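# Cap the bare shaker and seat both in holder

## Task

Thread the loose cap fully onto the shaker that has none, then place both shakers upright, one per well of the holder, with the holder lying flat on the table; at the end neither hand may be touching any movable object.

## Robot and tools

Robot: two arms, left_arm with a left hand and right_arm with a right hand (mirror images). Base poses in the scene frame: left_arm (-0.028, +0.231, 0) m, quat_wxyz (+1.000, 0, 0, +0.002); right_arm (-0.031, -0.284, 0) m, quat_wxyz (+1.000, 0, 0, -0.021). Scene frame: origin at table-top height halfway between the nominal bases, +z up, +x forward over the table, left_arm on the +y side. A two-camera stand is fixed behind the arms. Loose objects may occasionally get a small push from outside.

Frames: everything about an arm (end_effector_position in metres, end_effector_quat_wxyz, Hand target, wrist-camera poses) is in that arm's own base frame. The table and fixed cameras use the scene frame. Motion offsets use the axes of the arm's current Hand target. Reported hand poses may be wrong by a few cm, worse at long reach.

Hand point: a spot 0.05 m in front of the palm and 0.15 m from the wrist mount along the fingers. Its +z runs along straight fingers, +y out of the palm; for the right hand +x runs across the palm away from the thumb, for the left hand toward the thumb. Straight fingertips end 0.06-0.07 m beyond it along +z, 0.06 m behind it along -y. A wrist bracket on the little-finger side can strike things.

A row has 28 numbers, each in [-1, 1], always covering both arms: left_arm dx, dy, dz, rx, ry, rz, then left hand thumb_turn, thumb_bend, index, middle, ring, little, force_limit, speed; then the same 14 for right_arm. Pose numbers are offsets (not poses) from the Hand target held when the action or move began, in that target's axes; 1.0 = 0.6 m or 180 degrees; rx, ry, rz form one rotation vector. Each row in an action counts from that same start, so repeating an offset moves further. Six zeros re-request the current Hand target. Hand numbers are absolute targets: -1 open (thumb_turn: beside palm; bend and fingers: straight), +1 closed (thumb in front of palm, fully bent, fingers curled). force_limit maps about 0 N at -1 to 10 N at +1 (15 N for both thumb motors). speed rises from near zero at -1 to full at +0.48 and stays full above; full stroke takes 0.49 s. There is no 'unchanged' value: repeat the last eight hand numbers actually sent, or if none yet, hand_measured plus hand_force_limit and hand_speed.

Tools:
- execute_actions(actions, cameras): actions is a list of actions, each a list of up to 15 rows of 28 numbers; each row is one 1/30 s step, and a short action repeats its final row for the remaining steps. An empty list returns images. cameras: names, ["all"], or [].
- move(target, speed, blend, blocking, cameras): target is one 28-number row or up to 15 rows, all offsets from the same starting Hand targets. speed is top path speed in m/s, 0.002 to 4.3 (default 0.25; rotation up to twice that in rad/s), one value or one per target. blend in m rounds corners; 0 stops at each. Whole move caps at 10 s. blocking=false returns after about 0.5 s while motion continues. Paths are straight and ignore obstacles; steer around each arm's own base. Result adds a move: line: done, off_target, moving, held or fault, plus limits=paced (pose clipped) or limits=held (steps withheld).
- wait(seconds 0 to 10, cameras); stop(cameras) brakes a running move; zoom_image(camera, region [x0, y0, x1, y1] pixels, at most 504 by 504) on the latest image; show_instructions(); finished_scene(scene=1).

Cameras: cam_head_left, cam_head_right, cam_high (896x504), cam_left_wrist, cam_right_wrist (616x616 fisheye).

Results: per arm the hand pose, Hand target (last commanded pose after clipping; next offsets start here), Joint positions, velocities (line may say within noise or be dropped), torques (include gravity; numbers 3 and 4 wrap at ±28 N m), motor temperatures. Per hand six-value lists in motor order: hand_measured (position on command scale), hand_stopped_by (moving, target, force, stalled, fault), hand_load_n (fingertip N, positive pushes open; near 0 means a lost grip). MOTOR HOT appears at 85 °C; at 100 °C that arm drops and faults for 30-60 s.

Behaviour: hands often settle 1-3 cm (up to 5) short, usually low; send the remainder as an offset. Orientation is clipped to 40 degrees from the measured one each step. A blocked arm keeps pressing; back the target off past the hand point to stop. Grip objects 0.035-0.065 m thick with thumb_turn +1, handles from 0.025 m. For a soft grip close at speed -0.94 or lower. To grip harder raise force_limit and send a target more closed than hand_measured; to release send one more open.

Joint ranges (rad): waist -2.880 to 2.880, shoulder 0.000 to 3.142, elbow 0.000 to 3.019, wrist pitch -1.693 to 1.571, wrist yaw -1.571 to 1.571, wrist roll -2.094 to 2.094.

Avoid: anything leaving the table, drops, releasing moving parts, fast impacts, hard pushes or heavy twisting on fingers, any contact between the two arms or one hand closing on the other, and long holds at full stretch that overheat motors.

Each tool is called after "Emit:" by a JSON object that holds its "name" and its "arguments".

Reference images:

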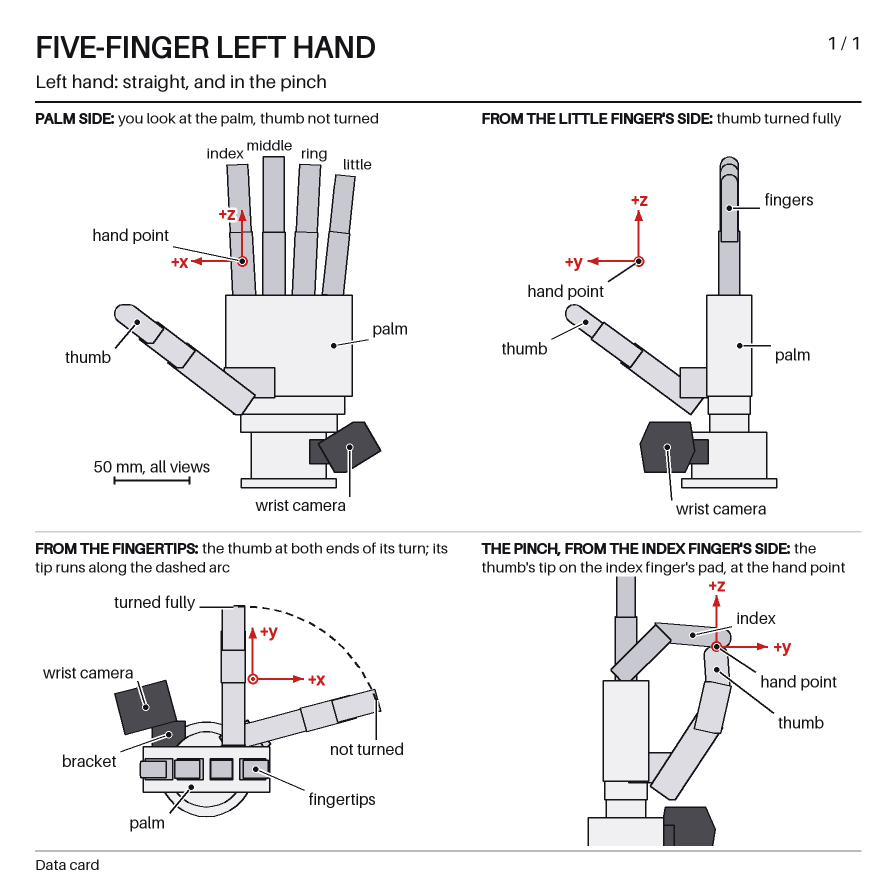

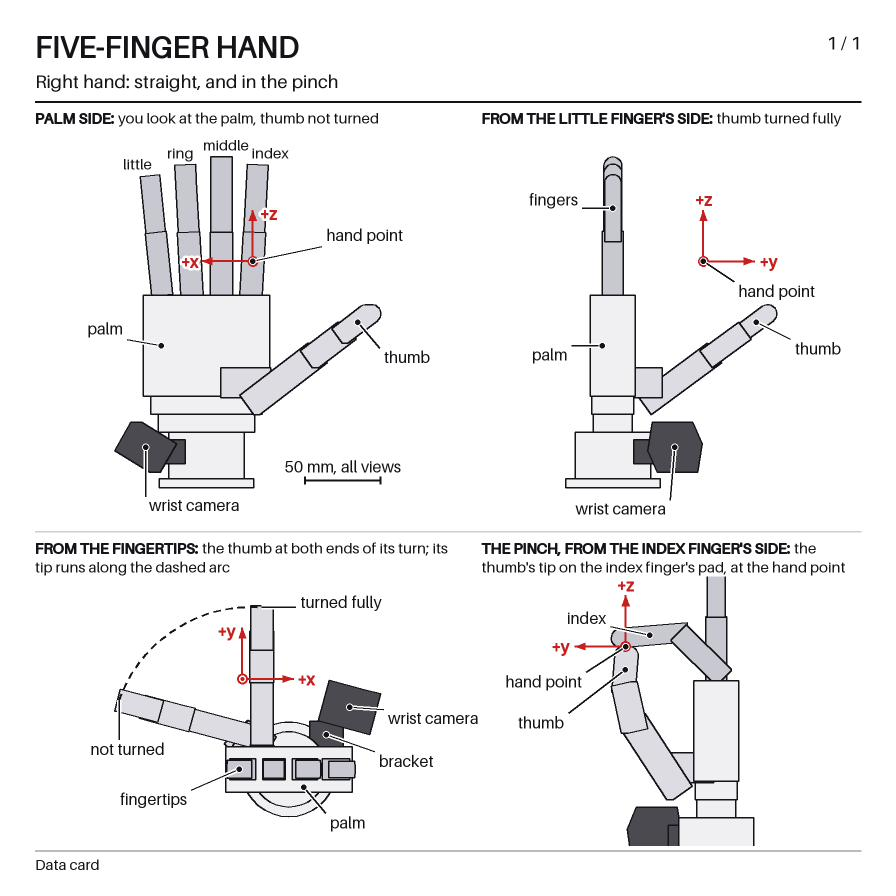

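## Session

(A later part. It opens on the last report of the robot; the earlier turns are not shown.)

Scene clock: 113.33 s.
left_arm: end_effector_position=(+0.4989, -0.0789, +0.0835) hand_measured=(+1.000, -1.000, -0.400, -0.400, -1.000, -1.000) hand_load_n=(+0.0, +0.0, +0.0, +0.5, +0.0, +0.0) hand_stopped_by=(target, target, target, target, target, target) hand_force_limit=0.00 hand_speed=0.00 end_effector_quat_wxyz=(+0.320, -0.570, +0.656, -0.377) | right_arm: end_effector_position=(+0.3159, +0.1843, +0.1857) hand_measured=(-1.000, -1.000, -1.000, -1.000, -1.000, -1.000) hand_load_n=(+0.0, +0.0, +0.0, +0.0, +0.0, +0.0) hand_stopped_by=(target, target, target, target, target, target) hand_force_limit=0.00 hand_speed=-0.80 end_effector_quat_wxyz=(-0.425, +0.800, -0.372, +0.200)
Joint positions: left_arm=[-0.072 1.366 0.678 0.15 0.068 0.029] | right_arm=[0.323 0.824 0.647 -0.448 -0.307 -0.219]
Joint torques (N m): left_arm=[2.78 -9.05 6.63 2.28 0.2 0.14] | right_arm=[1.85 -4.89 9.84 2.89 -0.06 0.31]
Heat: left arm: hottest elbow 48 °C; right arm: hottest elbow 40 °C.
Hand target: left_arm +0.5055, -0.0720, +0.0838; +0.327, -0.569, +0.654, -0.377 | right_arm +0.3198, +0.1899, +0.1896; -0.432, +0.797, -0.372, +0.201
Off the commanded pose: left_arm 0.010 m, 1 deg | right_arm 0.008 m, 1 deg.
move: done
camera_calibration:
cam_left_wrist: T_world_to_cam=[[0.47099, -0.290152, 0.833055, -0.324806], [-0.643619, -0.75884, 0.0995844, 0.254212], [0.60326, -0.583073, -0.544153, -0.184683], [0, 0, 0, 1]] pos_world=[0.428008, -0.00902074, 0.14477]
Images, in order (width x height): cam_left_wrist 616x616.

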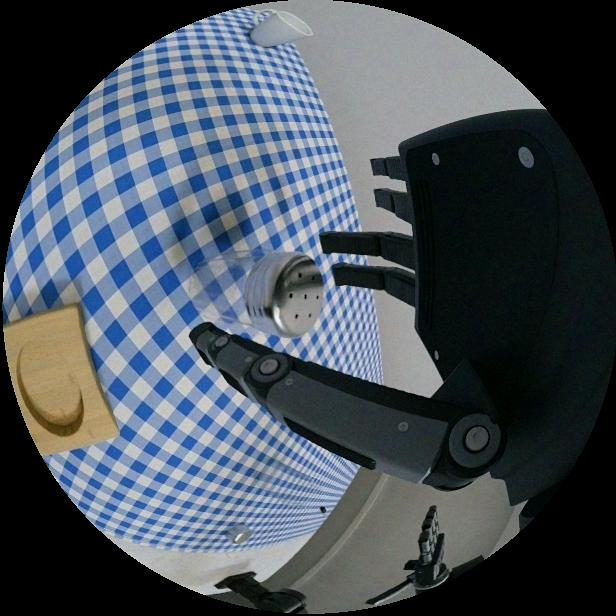

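Emit:
{"name": "zoom_image", "arguments": {"camera": "cam_left_wrist", "region": [180, 220, 360, 380]}}

Scaled by 2.800 from the camera's 616x616 image, which has a finer 880x880 frame.

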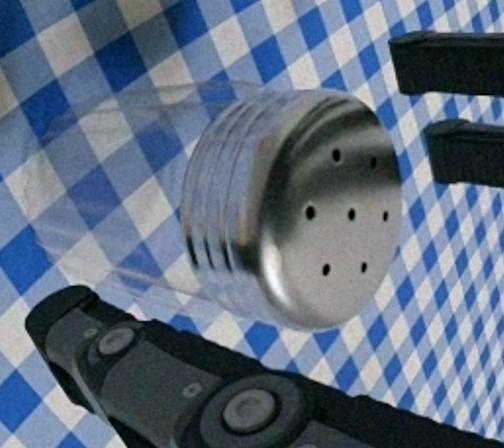

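Emit:
{"name": "move", "arguments": {"target": [0.0032,0.0275,0.0175,0,0,0,1,-1,-0.4,-0.4,-1,-1,0,0,0,0,0,0,0,0,-1,-1,-1,-1,-1,-1,0,-0.8], "speed": 0.1, "cameras": ["cam_left_wrist","cam_high"]}}

Scene clock: 120.03 s.
left_arm: end_effector_position=(+0.5001, -0.0790, +0.0648) hand_measured=(+1.000, -1.000, -0.400, -0.400, -1.000, -1.000) hand_load_n=(+0.0, +0.0, +0.0, +0.0, +0.0, +0.0) hand_stopped_by=(target, target, target, target, target, target) hand_force_limit=0.00 hand_speed=0.00 end_effector_quat_wxyz=(+0.320, -0.570, +0.656, -0.377) | right_arm: end_effector_position=(+0.3159, +0.1843, +0.1857) hand_measured=(-1.000, -1.000, -1.000, -1.000, -1.000, -1.000) hand_load_n=(+0.0, +0.0, +0.0, +0.0, +0.0, +0.0) hand_stopped_by=(target, target, target, target, target, target) hand_force_limit=0.00 hand_speed=-0.80 end_effector_quat_wxyz=(-0.425, +0.800, -0.372, +0.200)
Joint positions: left_arm=[-0.072 1.412 0.657 0.219 0.068 0.029] | right_arm=[0.323 0.824 0.647 -0.448 -0.307 -0.219]
Joint torques (N m): left_arm=[2.37 -9.11 6.3 2.17 0 0.09] | right_arm=[1.79 -4.89 9.84 2.89 -0.06 0.3]
Heat: left arm: hottest elbow 47 °C; right arm: hottest elbow 40 °C.
Hand target: left_arm +0.5060, -0.0740, +0.0642; +0.327, -0.569, +0.654, -0.377 | right_arm +0.3198, +0.1899, +0.1896; -0.432, +0.797, -0.372, +0.201
Off the commanded pose: left_arm 0.008 m, 1 deg | right_arm 0.008 m, 1 deg.
move: done
camera_calibration:
cam_left_wrist: T_world_to_cam=[[0.469681, -0.290088, 0.833816, -0.309141], [-0.643823, -0.758785, 0.0986753, 0.256928], [0.604063, -0.583176, -0.543152, -0.196161], [0, 0, 0, 1]] pos_world=[0.429107, -0.00912067, 0.125869]
Images, in order (width x height): cam_high 896x504, cam_left_wrist 616x616.

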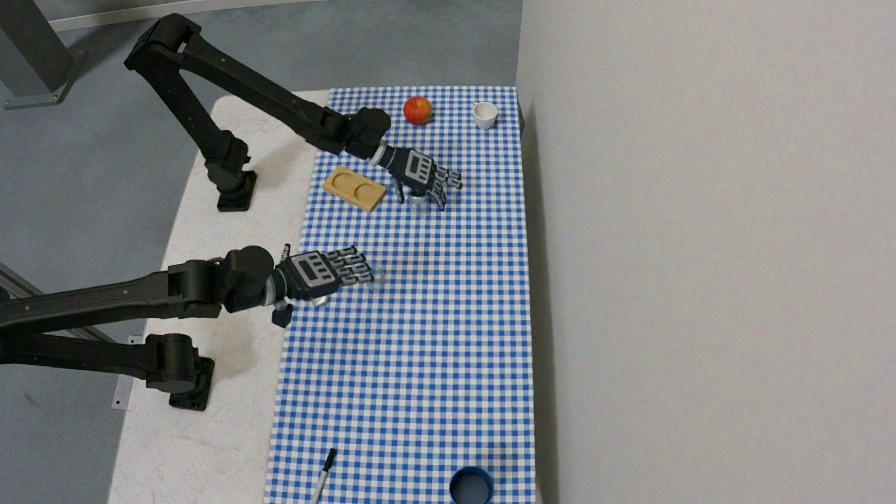

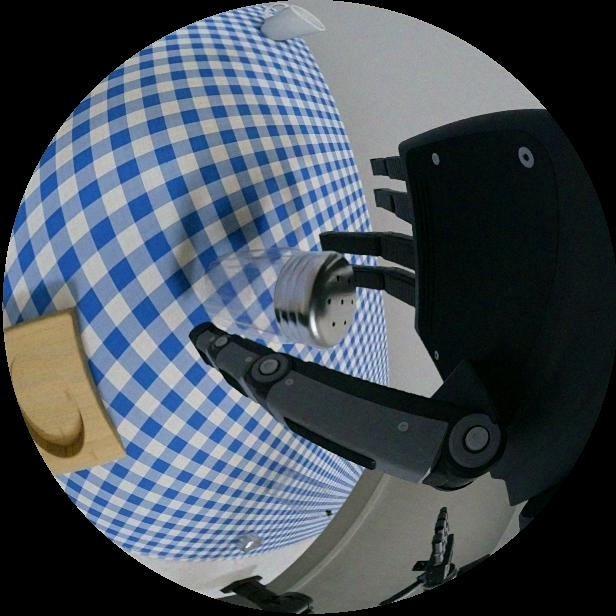

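Emit:
{"name": "move", "arguments": {"target": [0,0,0,0,0,0,1,-0.7,0.3,0.3,-1,-1,0,-0.93,0,0,0,0,0,0,-1,-1,-1,-1,-1,-1,0,-0.8], "speed": 0.1, "cameras": ["cam_left_wrist"]}}

Scene clock: 125.13 s.
left_arm: end_effector_position=(+0.5002, -0.0790, +0.0649) hand_measured=(+1.000, -0.780, +0.076, +0.018, -1.000, -1.000) hand_load_n=(-0.5, +10.0, +6.0, +3.5, +0.0, -0.5) hand_stopped_by=(target, force, force, force, target, target) hand_force_limit=0.00 hand_speed=-0.93 end_effector_quat_wxyz=(+0.320, -0.570, +0.656, -0.377) | right_arm: end_effector_position=(+0.3159, +0.1843, +0.1857) hand_measured=(-1.000, -1.000, -1.000, -1.000, -1.000, -1.000) hand_load_n=(-0.5, +0.0, +0.0, +0.0, +0.0, +0.0) hand_stopped_by=(target, target, target, target, target, target) hand_force_limit=0.00 hand_speed=-0.80 end_effector_quat_wxyz=(-0.425, +0.800, -0.372, +0.200)
Joint positions: left_arm=[-0.072 1.412 0.657 0.219 0.068 0.029] | right_arm=[0.323 0.824 0.647 -0.448 -0.307 -0.219]
Joint torques (N m): left_arm=[2.26 -9.17 6.31 2.24 0.02 0.1] | right_arm=[1.9 -4.95 9.85 2.88 -0.06 0.31]
Heat: left arm: hottest elbow 46 °C; right arm: hottest elbow 40 °C.
Hand target: left_arm +0.5060, -0.0740, +0.0642; +0.327, -0.569, +0.654, -0.377 | right_arm +0.3198, +0.1899, +0.1896; -0.432, +0.797, -0.372, +0.201
Off the commanded pose: left_arm 0.008 m, 1 deg | right_arm 0.008 m, 1 deg.
move: done
camera_calibration:
cam_left_wrist: T_world_to_cam=[[0.469416, -0.290061, 0.833974, -0.309047], [-0.643835, -0.758801, 0.0984777, 0.256958], [0.604256, -0.583169, -0.542945, -0.19627], [0, 0, 0, 1]] pos_world=[0.429107, -0.00912069, 0.125869]
Images, in order (width x height): cam_left_wrist 616x616.

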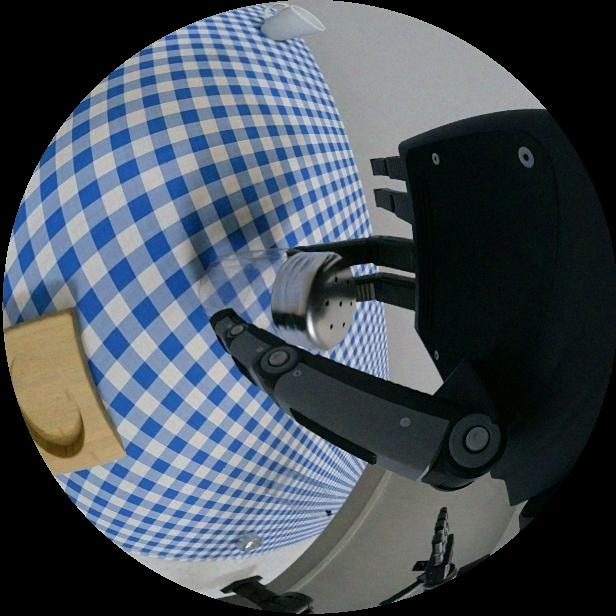

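Emit:
{"name": "move", "arguments": {"target": [[0,-0.1010,-0.0587,0,0,0,1,-0.7,0.3,0.3,-1,-1,0,-0.93,0,0,0,0,0,0,-1,-1,-1,-1,-1,-1,0,-0.8],[-0.0880,0.0520,-0.3752,0,-0.0385,-0.0224,1,-0.7,0.3,0.3,-1,-1,0,-0.93,0,0,0,0,0,0,-1,-1,-1,-1,-1,-1,0,-0.8]], "speed": 0.15, "blend": 0.02, "cameras": ["cam_left_wrist","cam_high"]}}

Scene clock: 132.40 s.
left_arm: end_effector_position=(+0.3018, +0.0025, +0.1361) hand_measured=(+1.000, -0.780, +0.076, +0.018, -1.000, -1.000) hand_load_n=(+0.0, +10.0, +5.5, +3.5, +0.0, +0.0) hand_stopped_by=(target, force, force, force, target, target) hand_force_limit=0.00 hand_speed=-0.93 end_effector_quat_wxyz=(-0.338, +0.619, -0.617, +0.349) | right_arm: end_effector_position=(+0.3159, +0.1843, +0.1857) hand_measured=(-1.000, -1.000, -1.000, -1.000, -1.000, -1.000) hand_load_n=(+0.0, +0.0, +0.0, +0.5, +0.0, +0.0) hand_stopped_by=(target, target, target, target, target, target) hand_force_limit=0.00 hand_speed=-0.80 end_effector_quat_wxyz=(-0.425, +0.800, -0.372, +0.200)
Joint positions: left_arm=[0.214 0.542 0.399 -0.426 0.194 0.105] | right_arm=[0.323 0.824 0.647 -0.448 -0.307 -0.219]
Joint torques (N m): left_arm=[2.61 -2.84 8.9 1.36 0.29 0.13] | right_arm=[1.85 -4.89 9.84 2.89 -0.07 0.31]
Heat: left arm: hottest elbow 46 °C; right arm: hottest elbow 40 °C.
Hand target: left_arm +0.3051, +0.0078, +0.1503; -0.353, +0.613, -0.612, +0.354 | right_arm +0.3198, +0.1899, +0.1896; -0.432, +0.797, -0.372, +0.201
Off the commanded pose: left_arm 0.015 m, 2 deg | right_arm 0.008 m, 1 deg.
move: off_target (left_arm)
camera_calibration:
cam_left_wrist: T_world_to_cam=[[0.524088, -0.217838, 0.823334, -0.26702], [-0.529276, -0.840691, 0.114477, 0.147557], [0.667232, -0.495767, -0.555893, -0.0076844], [0, 0, 0, 1]] pos_world=[0.223168, 0.062073, 0.198683]
Images, in order (width x height): cam_high 896x504, cam_left_wrist 616x616.

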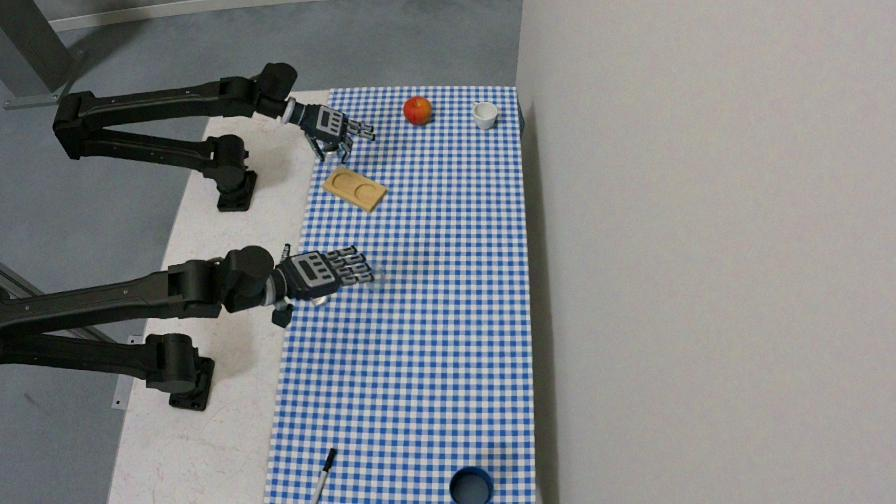

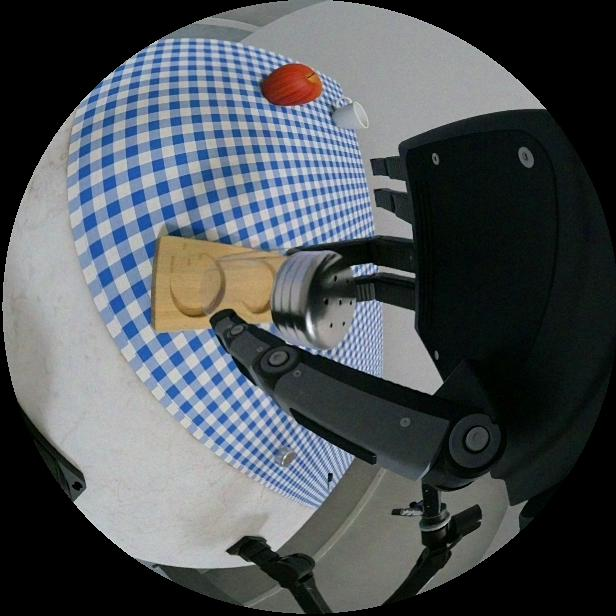

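Emit:
{"name": "zoom_image", "arguments": {"camera": "cam_left_wrist", "region": [130, 210, 310, 350]}}

Scaled by 2.800 from the camera's 616x616 image, which has a finer 880x880 frame.

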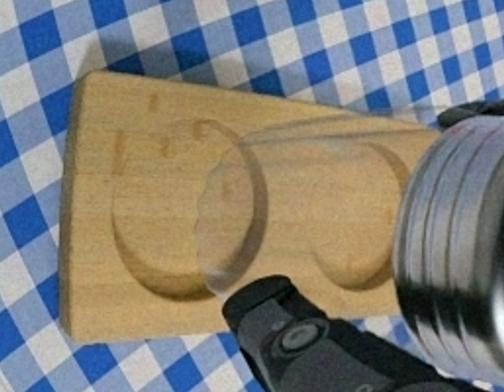

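Emit:
{"name": "move", "arguments": {"target": [-0.001,0.0635,0.04,0,0,0,1,-0.7,0.3,0.3,-1,-1,0,-0.93,0,0,0,0,0,0,-1,-1,-1,-1,-1,-1,0,-0.8], "speed": 0.08, "cameras": ["cam_left_wrist","cam_high"]}}

Scene clock: 139.07 s.
left_arm: end_effector_position=(+0.2984, +0.0024, +0.0960) hand_measured=(+1.000, -0.780, +0.076, +0.018, -1.000, -1.000) hand_load_n=(+0.0, +9.5, +5.5, +3.5, +0.0, +0.0) hand_stopped_by=(target, force, force, force, target, target) hand_force_limit=0.00 hand_speed=-0.93 end_effector_quat_wxyz=(-0.340, +0.618, -0.617, +0.350) | right_arm: end_effector_position=(+0.3159, +0.1843, +0.1857) hand_measured=(-1.000, -1.000, -1.000, -1.000, -1.000, -1.000) hand_load_n=(+0.0, +0.0, -0.5, +0.0, +0.0, +0.0) hand_stopped_by=(target, target, target, target, target, target) hand_force_limit=0.00 hand_speed=-0.80 end_effector_quat_wxyz=(-0.425, +0.800, -0.372, +0.200)
Joint positions: left_arm=[0.217 0.564 0.294 -0.295 0.196 0.107] | right_arm=[0.323 0.824 0.647 -0.448 -0.307 -0.219]
Joint torques (N m): left_arm=[2.55 -1.14 8.51 2.14 0.29 0.11] | right_arm=[1.79 -4.84 9.84 2.89 -0.06 0.3]
Heat: left arm: hottest elbow 45 °C; right arm: hottest elbow 40 °C.
Hand target: left_arm +0.3067, +0.0083, +0.1051; -0.353, +0.613, -0.612, +0.353 | right_arm +0.3198, +0.1899, +0.1896; -0.432, +0.797, -0.372, +0.201
Off the commanded pose: left_arm 0.014 m, 2 deg | right_arm 0.008 m, 1 deg.
move: off_target (left_arm)
camera_calibration:
cam_left_wrist: T_world_to_cam=[[0.519872, -0.219369, 0.825597, -0.231146], [-0.529882, -0.840877, 0.110233, 0.150818], [0.670043, -0.494776, -0.553388, -0.0287814], [0, 0, 0, 1]] pos_world=[0.219367, 0.0618727, 0.158281]
Images, in order (width x height): cam_high 896x504, cam_left_wrist 616x616.

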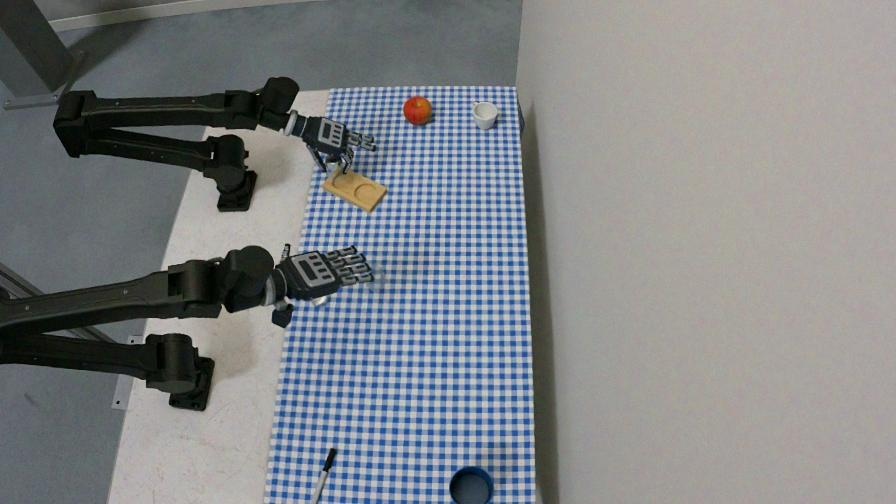

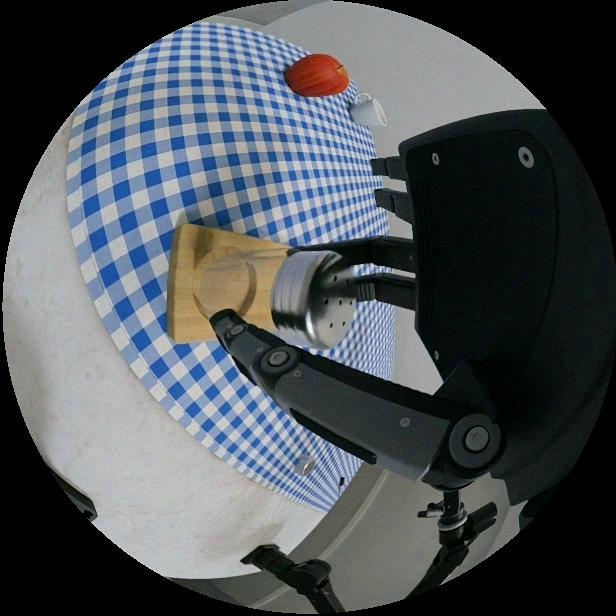

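Emit:
{"name": "zoom_image", "arguments": {"camera": "cam_left_wrist", "region": [150, 210, 310, 350]}}

Scaled by 3.150 from the camera's 616x616 image, which has a finer 880x880 frame.

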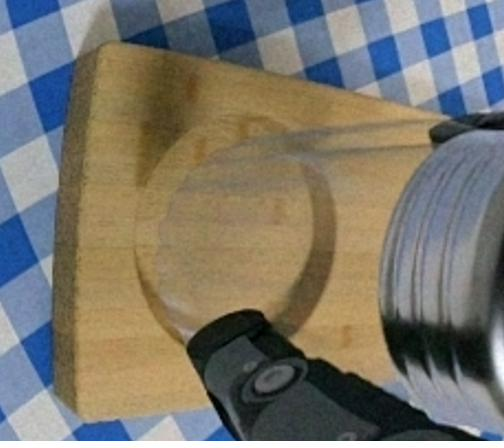

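Emit:
{"name": "zoom_image", "arguments": {"camera": "cam_high", "region": [300, 110, 400, 220]}}

Scaled by 4.582.

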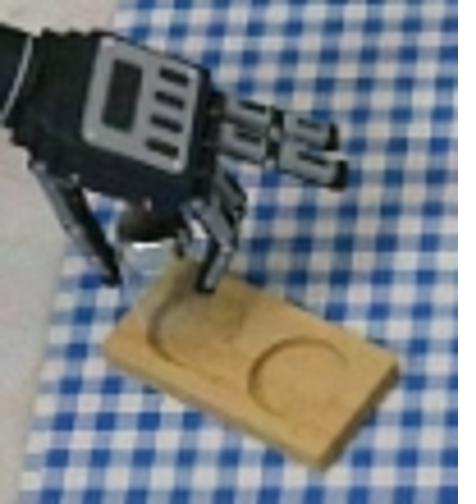

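Emit:
{"name": "move", "arguments": {"target": [-0.0033,0.0152,0.0203,0,0,0,1,-0.7,0.3,0.3,-1,-1,0,-0.93,0,0,0,0,0,0,-1,-1,-1,-1,-1,-1,0,-0.8], "speed": 0.06, "cameras": ["cam_left_wrist","cam_high"]}}

Emit:
{"name": "zoom_image", "arguments": {"camera": "cam_left_wrist", "region": [150, 210, 310, 350]}}

Emit:
{"name": "zoom_image", "arguments": {"camera": "cam_high", "region": [300, 110, 400, 220]}}

Scene clock: 149.73 s.
left_arm: end_effector_position=(+0.3044, +0.0043, +0.0829) hand_measured=(+1.000, -0.780, +0.076, +0.018, -1.000, -1.000) hand_load_n=(+0.0, +10.0, +6.0, +3.5, +0.0, +0.0) hand_stopped_by=(target, force, force, force, target, target) hand_force_limit=0.00 hand_speed=-0.93 end_effector_quat_wxyz=(-0.340, +0.618, -0.617, +0.350) | right_arm: end_effector_position=(+0.3159, +0.1843, +0.1857) hand_measured=(-1.000, -1.000, -1.000, -1.000, -1.000, -1.000) hand_load_n=(+0.0, +0.0, -0.5, +0.0, +0.0, +0.0) hand_stopped_by=(target, target, target, target, target, target) hand_force_limit=0.00 hand_speed=-0.80 end_effector_quat_wxyz=(-0.425, +0.800, -0.372, +0.200)
Joint positions: left_arm=[0.221 0.621 0.271 -0.213 0.199 0.109] | right_arm=[0.323 0.824 0.647 -0.448 -0.307 -0.219]
Joint torques (N m): left_arm=[2.84 -1.2 8.31 2.29 0.28 0.11] | right_arm=[1.96 -4.89 9.85 2.89 -0.06 0.3]
Heat: left arm: hottest elbow 46 °C; right arm: hottest elbow 41 °C.
Hand target: left_arm +0.3127, +0.0102, +0.0912; -0.353, +0.613, -0.612, +0.353 | right_arm +0.3198, +0.1899, +0.1896; -0.432, +0.797, -0.372, +0.201
Off the commanded pose: left_arm 0.013 m, 2 deg | right_arm 0.008 m, 1 deg.
move: off_target (left_arm)
camera_calibration:
cam_left_wrist: T_world_to_cam=[[0.518663, -0.21935, 0.826362, -0.222789], [-0.53004, -0.840876, 0.109475, 0.157196], [0.670855, -0.494785, -0.552396, -0.0394932], [0, 0, 0, 1]] pos_world=[0.225366, 0.0637727, 0.145079]
Images, in order (width x height): cam_high 896x504, cam_left_wrist 616x616.

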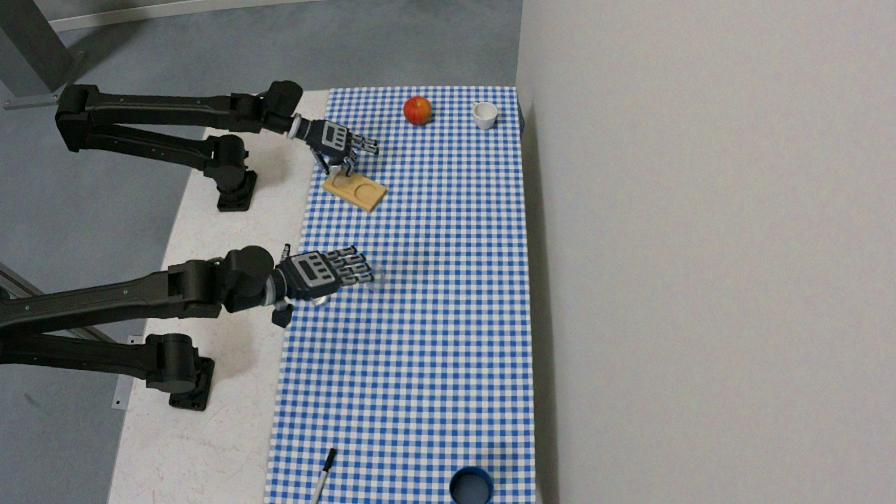

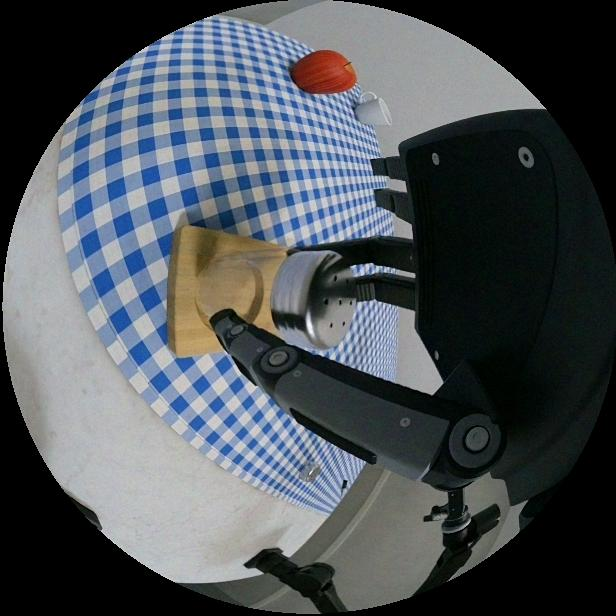

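Scaled by 3.150 from the camera's 616x616 image, which has a finer 880x880 frame.

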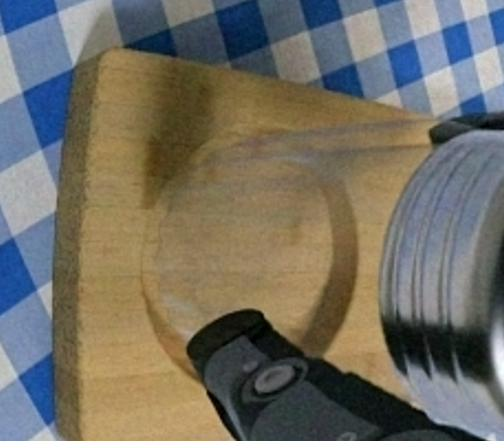

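Scaled by 4.582.

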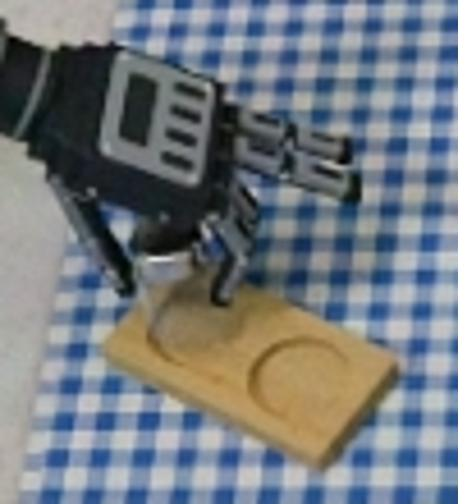

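Emit:
{"name": "move", "arguments": {"target": [-0.0017,0.009,0.011,0,0,0,1,-0.7,0.3,0.3,-1,-1,0,-0.93,0,0,0,0,0,0,-1,-1,-1,-1,-1,-1,0,-0.8], "speed": 0.05, "cameras": ["cam_left_wrist","cam_high"]}}

Emit:
{"name": "zoom_image", "arguments": {"camera": "cam_left_wrist", "region": [150, 210, 310, 350]}}

Emit:
{"name": "zoom_image", "arguments": {"camera": "cam_high", "region": [300, 130, 380, 210]}}

Scene clock: 156.90 s.
left_arm: end_effector_position=(+0.3075, +0.0051, +0.0754) hand_measured=(+1.000, -0.780, +0.076, +0.018, -1.000, -1.000) hand_load_n=(-0.5, +10.0, +5.5, +4.0, +0.0, +0.0) hand_stopped_by=(target, force, force, force, target, target) hand_force_limit=0.00 hand_speed=-0.93 end_effector_quat_wxyz=(-0.340, +0.618, -0.617, +0.350) | right_arm: end_effector_position=(+0.3159, +0.1843, +0.1857) hand_measured=(-1.000, -1.000, -1.000, -1.000, -1.000, -1.000) hand_load_n=(-0.5, +0.0, +0.0, +0.0, +0.0, +0.0) hand_stopped_by=(target, target, target, target, target, target) hand_force_limit=0.00 hand_speed=-0.80 end_effector_quat_wxyz=(-0.425, +0.800, -0.372, +0.200)
Joint positions: left_arm=[0.222 0.656 0.258 -0.166 0.2 0.11] | right_arm=[0.323 0.824 0.647 -0.448 -0.307 -0.219]
Joint torques (N m): left_arm=[2.73 -1.2 8.12 2.26 0.28 0.11] | right_arm=[1.79 -4.84 9.84 2.86 -0.06 0.3]
Heat: left arm: hottest elbow 45 °C; right arm: hottest elbow 41 °C.
Hand target: left_arm +0.3158, +0.0112, +0.0832; -0.353, +0.613, -0.612, +0.354 | right_arm +0.3198, +0.1899, +0.1896; -0.432, +0.797, -0.372, +0.201
Off the commanded pose: left_arm 0.013 m, 2 deg | right_arm 0.008 m, 1 deg.
move: off_target (left_arm)
camera_calibration:
cam_left_wrist: T_world_to_cam=[[0.518186, -0.219522, 0.826616, -0.217782], [-0.530267, -0.840778, 0.10913, 0.160468], [0.671043, -0.494877, -0.552085, -0.0453388], [0, 0, 0, 1]] pos_world=[0.228367, 0.0646728, 0.137479]
Images, in order (width x height): cam_high 896x504, cam_left_wrist 616x616.

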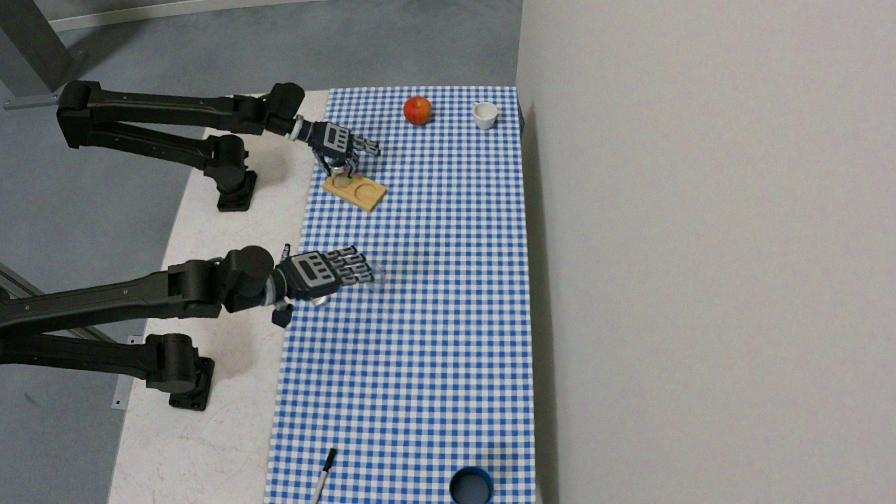

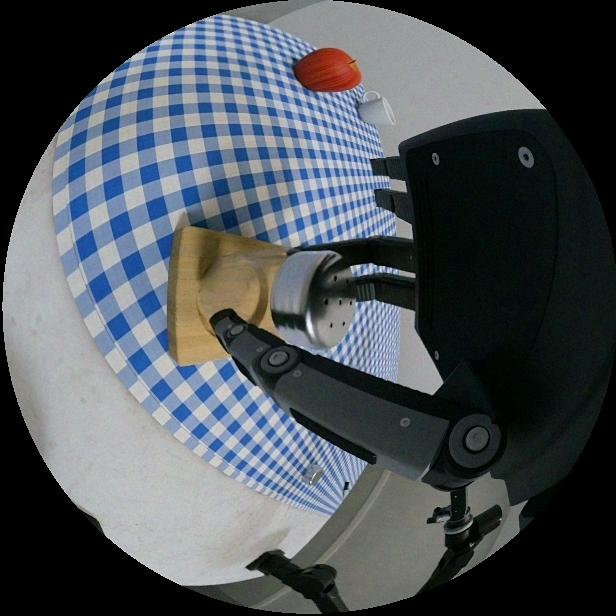

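Scaled by 3.150 from the camera's 616x616 image, which has a finer 880x880 frame.

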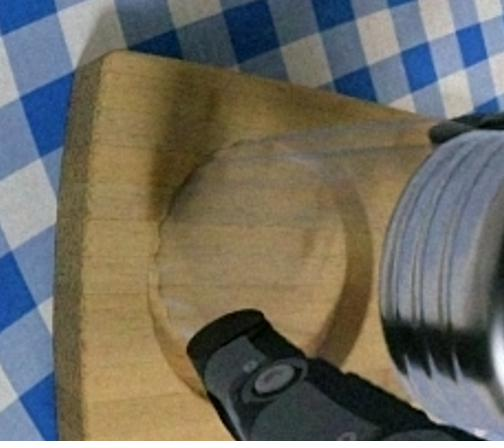

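Scaled by 6.300.

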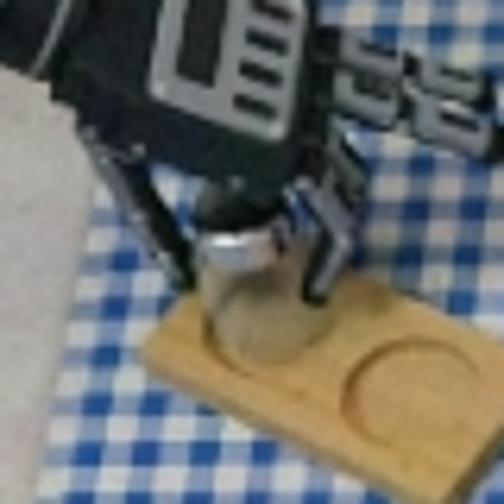

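Emit:
{"name": "move", "arguments": {"target": [0,0.007,0.0079,0,0,0,1,-0.7,0.3,0.3,-1,-1,0,-0.93,0,0,0,0,0,0,-1,-1,-1,-1,-1,-1,0,-0.8], "speed": 0.05, "cameras": ["cam_left_wrist","cam_high"]}}

Emit:
{"name": "zoom_image", "arguments": {"camera": "cam_left_wrist", "region": [150, 210, 310, 350]}}

Emit:
{"name": "zoom_image", "arguments": {"camera": "cam_high", "region": [300, 130, 380, 210]}}

Scene clock: 159.33 s.
left_arm: end_effector_position=(+0.3107, +0.0057, +0.0718) hand_measured=(+1.000, -0.780, +0.076, +0.018, -1.000, -1.000) hand_load_n=(+0.0, +10.0, +5.5, +4.0, +0.0, -0.5) hand_stopped_by=(target, force, force, force, target, target) hand_force_limit=0.00 hand_speed=-0.93 end_effector_quat_wxyz=(-0.342, +0.616, -0.616, +0.352) | right_arm: end_effector_position=(+0.3159, +0.1843, +0.1857) hand_measured=(-1.000, -1.000, -1.000, -1.000, -1.000, -1.000) hand_load_n=(+0.0, +0.0, +0.0, +0.0, +0.0, +0.0) hand_stopped_by=(target, target, target, target, target, target) hand_force_limit=0.00 hand_speed=-0.80 end_effector_quat_wxyz=(-0.425, +0.800, -0.372, +0.200)
Joint positions: left_arm=[0.222 0.68 0.251 -0.129 0.201 0.11] | right_arm=[0.323 0.824 0.647 -0.448 -0.307 -0.219]
Joint torques (N m): left_arm=[2.55 -1.38 7.76 2.41 0.16 0.09] | right_arm=[1.9 -4.84 9.83 2.88 -0.07 0.3]
Heat: left arm: hottest elbow 45 °C; right arm: hottest elbow 41 °C.
Hand target: left_arm +0.3176, +0.0112, +0.0770; -0.352, +0.613, -0.613, +0.353 | right_arm +0.3198, +0.1899, +0.1896; -0.432, +0.797, -0.372, +0.201
Off the commanded pose: left_arm 0.010 m, 1 deg | right_arm 0.008 m, 1 deg.
move: done
camera_calibration:
cam_left_wrist: T_world_to_cam=[[0.512989, -0.220704, 0.829537, -0.215036], [-0.531497, -0.84052, 0.105054, 0.163748], [0.674057, -0.494788, -0.548481, -0.0503268], [0, 0, 0, 1]] pos_world=[0.231266, 0.0652732, 0.133575]
Images, in order (width x height): cam_high 896x504, cam_left_wrist 616x616.

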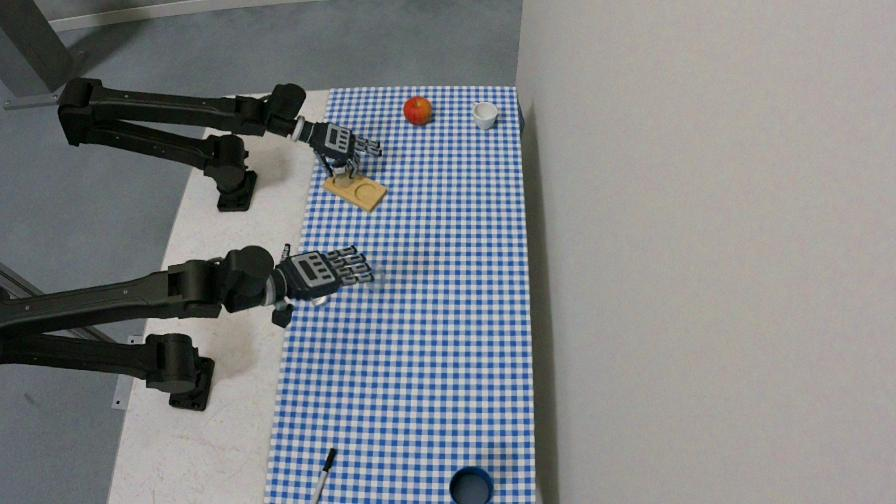

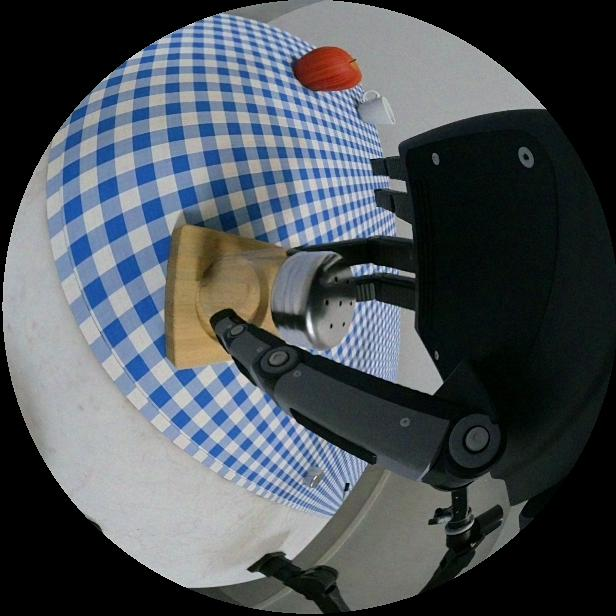

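Scaled by 3.150 from the camera's 616x616 image, which has a finer 880x880 frame.

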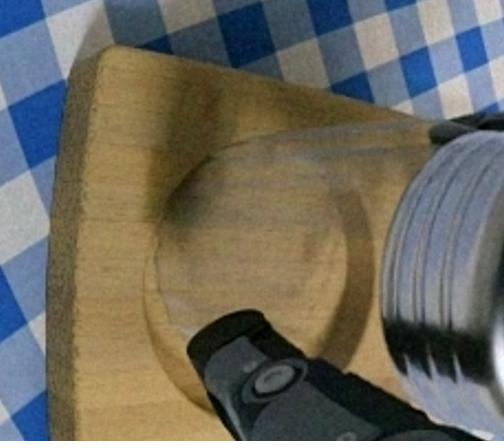

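Scaled by 6.300.

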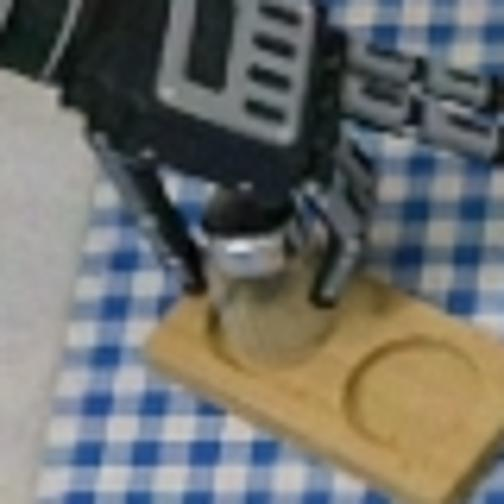

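Emit:
{"name": "move", "arguments": {"target": [0,0.0079,0.0018,0,0,0,1,-0.7,0.3,0.3,-1,-1,0,-0.93,0,0,0,0,0,0,-1,-1,-1,-1,-1,-1,0,-0.8], "speed": 0.05, "cameras": ["cam_left_wrist","cam_high"]}}

Emit:
{"name": "zoom_image", "arguments": {"camera": "cam_left_wrist", "region": [150, 210, 310, 350]}}

Emit:
{"name": "zoom_image", "arguments": {"camera": "cam_high", "region": [300, 130, 380, 210]}}

Scene clock: 161.90 s.
left_arm: end_effector_position=(+0.3121, +0.0059, +0.0717) hand_measured=(+1.000, -0.780, +0.076, +0.018, -1.000, -1.000) hand_load_n=(-0.5, +10.0, +6.0, +3.5, -0.5, +0.0) hand_stopped_by=(target, force, force, force, target, target) hand_force_limit=0.00 hand_speed=-0.93 end_effector_quat_wxyz=(-0.346, +0.614, -0.615, +0.355) | right_arm: end_effector_position=(+0.3159, +0.1843, +0.1857) hand_measured=(-1.000, -1.000, -1.000, -1.000, -1.000, -1.000) hand_load_n=(+0.0, +0.0, +0.0, +0.0, -0.5, +0.0) hand_stopped_by=(target, target, target, target, target, target) hand_force_limit=0.00 hand_speed=-0.80 end_effector_quat_wxyz=(-0.425, +0.800, -0.372, +0.200)
Joint positions: left_arm=[0.222 0.681 0.245 -0.109 0.202 0.11] | right_arm=[0.323 0.824 0.647 -0.448 -0.307 -0.219]
Joint torques (N m): left_arm=[2.49 -1.08 7.38 2.37 0.19 0.11] | right_arm=[1.9 -4.89 9.85 2.89 -0.06 0.31]
Heat: left arm: hottest elbow 45 °C; right arm: hottest elbow 41 °C.
Hand target: left_arm +0.3162, +0.0112, +0.0724; -0.353, +0.613, -0.612, +0.353 | right_arm +0.3198, +0.1899, +0.1896; -0.432, +0.797, -0.372, +0.201
Off the commanded pose: left_arm 0.007 m, 1 deg | right_arm 0.008 m, 1 deg.
move: done
camera_calibration:
cam_left_wrist: T_world_to_cam=[[0.503195, -0.222794, 0.83496, -0.212869], [-0.533168, -0.840422, 0.0970667, 0.165665], [0.680093, -0.494017, -0.541683, -0.053702], [0, 0, 0, 1]] pos_world=[0.231965, 0.0652733, 0.132567]
Images, in order (width x height): cam_high 896x504, cam_left_wrist 616x616.

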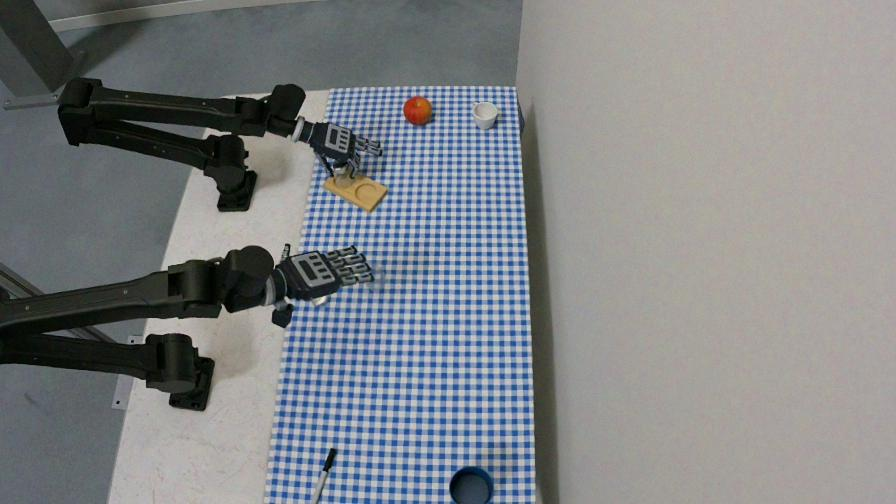

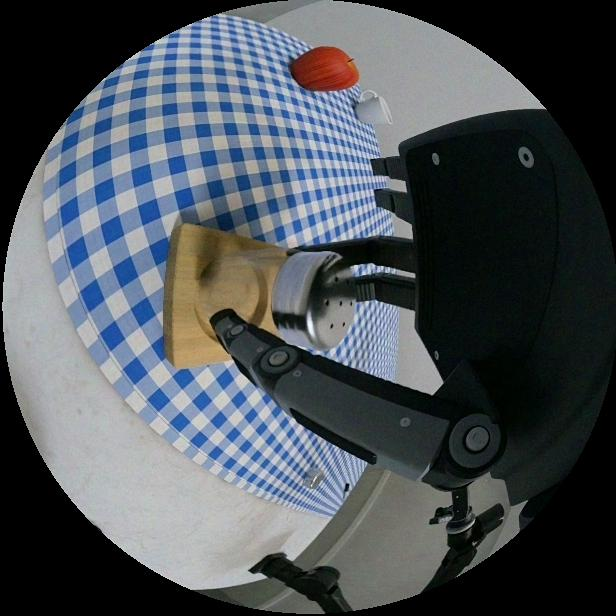

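Scaled by 3.150 from the camera's 616x616 image, which has a finer 880x880 frame.

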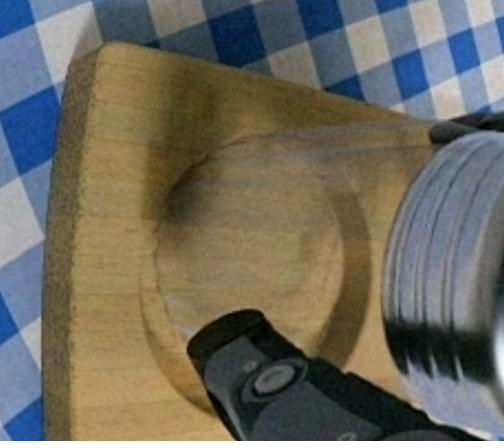

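Scaled by 6.300.

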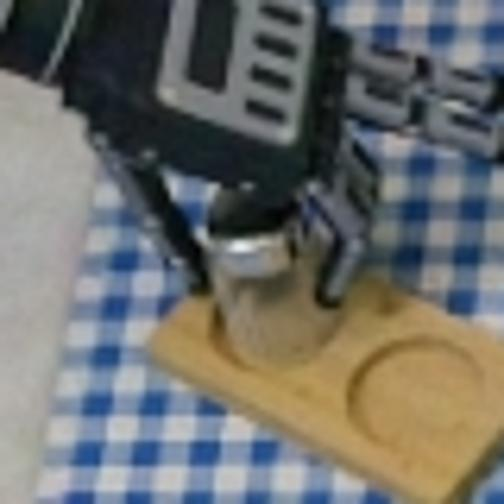

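Emit:
{"name": "zoom_image", "arguments": {"camera": "cam_high", "region": [320, 165, 400, 225]}}

Emit:
{"name": "zoom_image", "arguments": {"camera": "cam_high", "region": [310, 150, 370, 200]}}

Scaled by 6.300.

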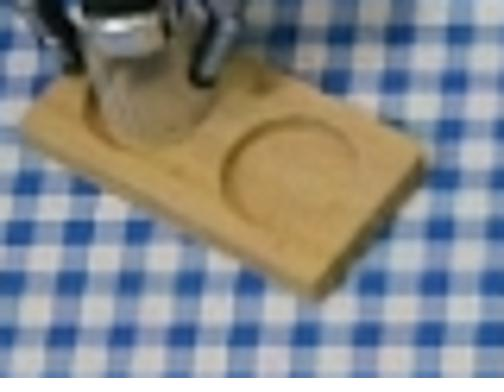

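Scaled by 8.400.

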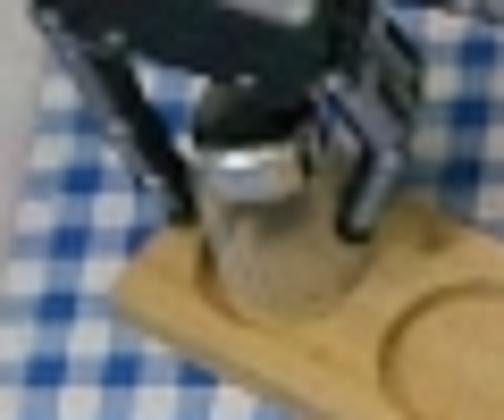

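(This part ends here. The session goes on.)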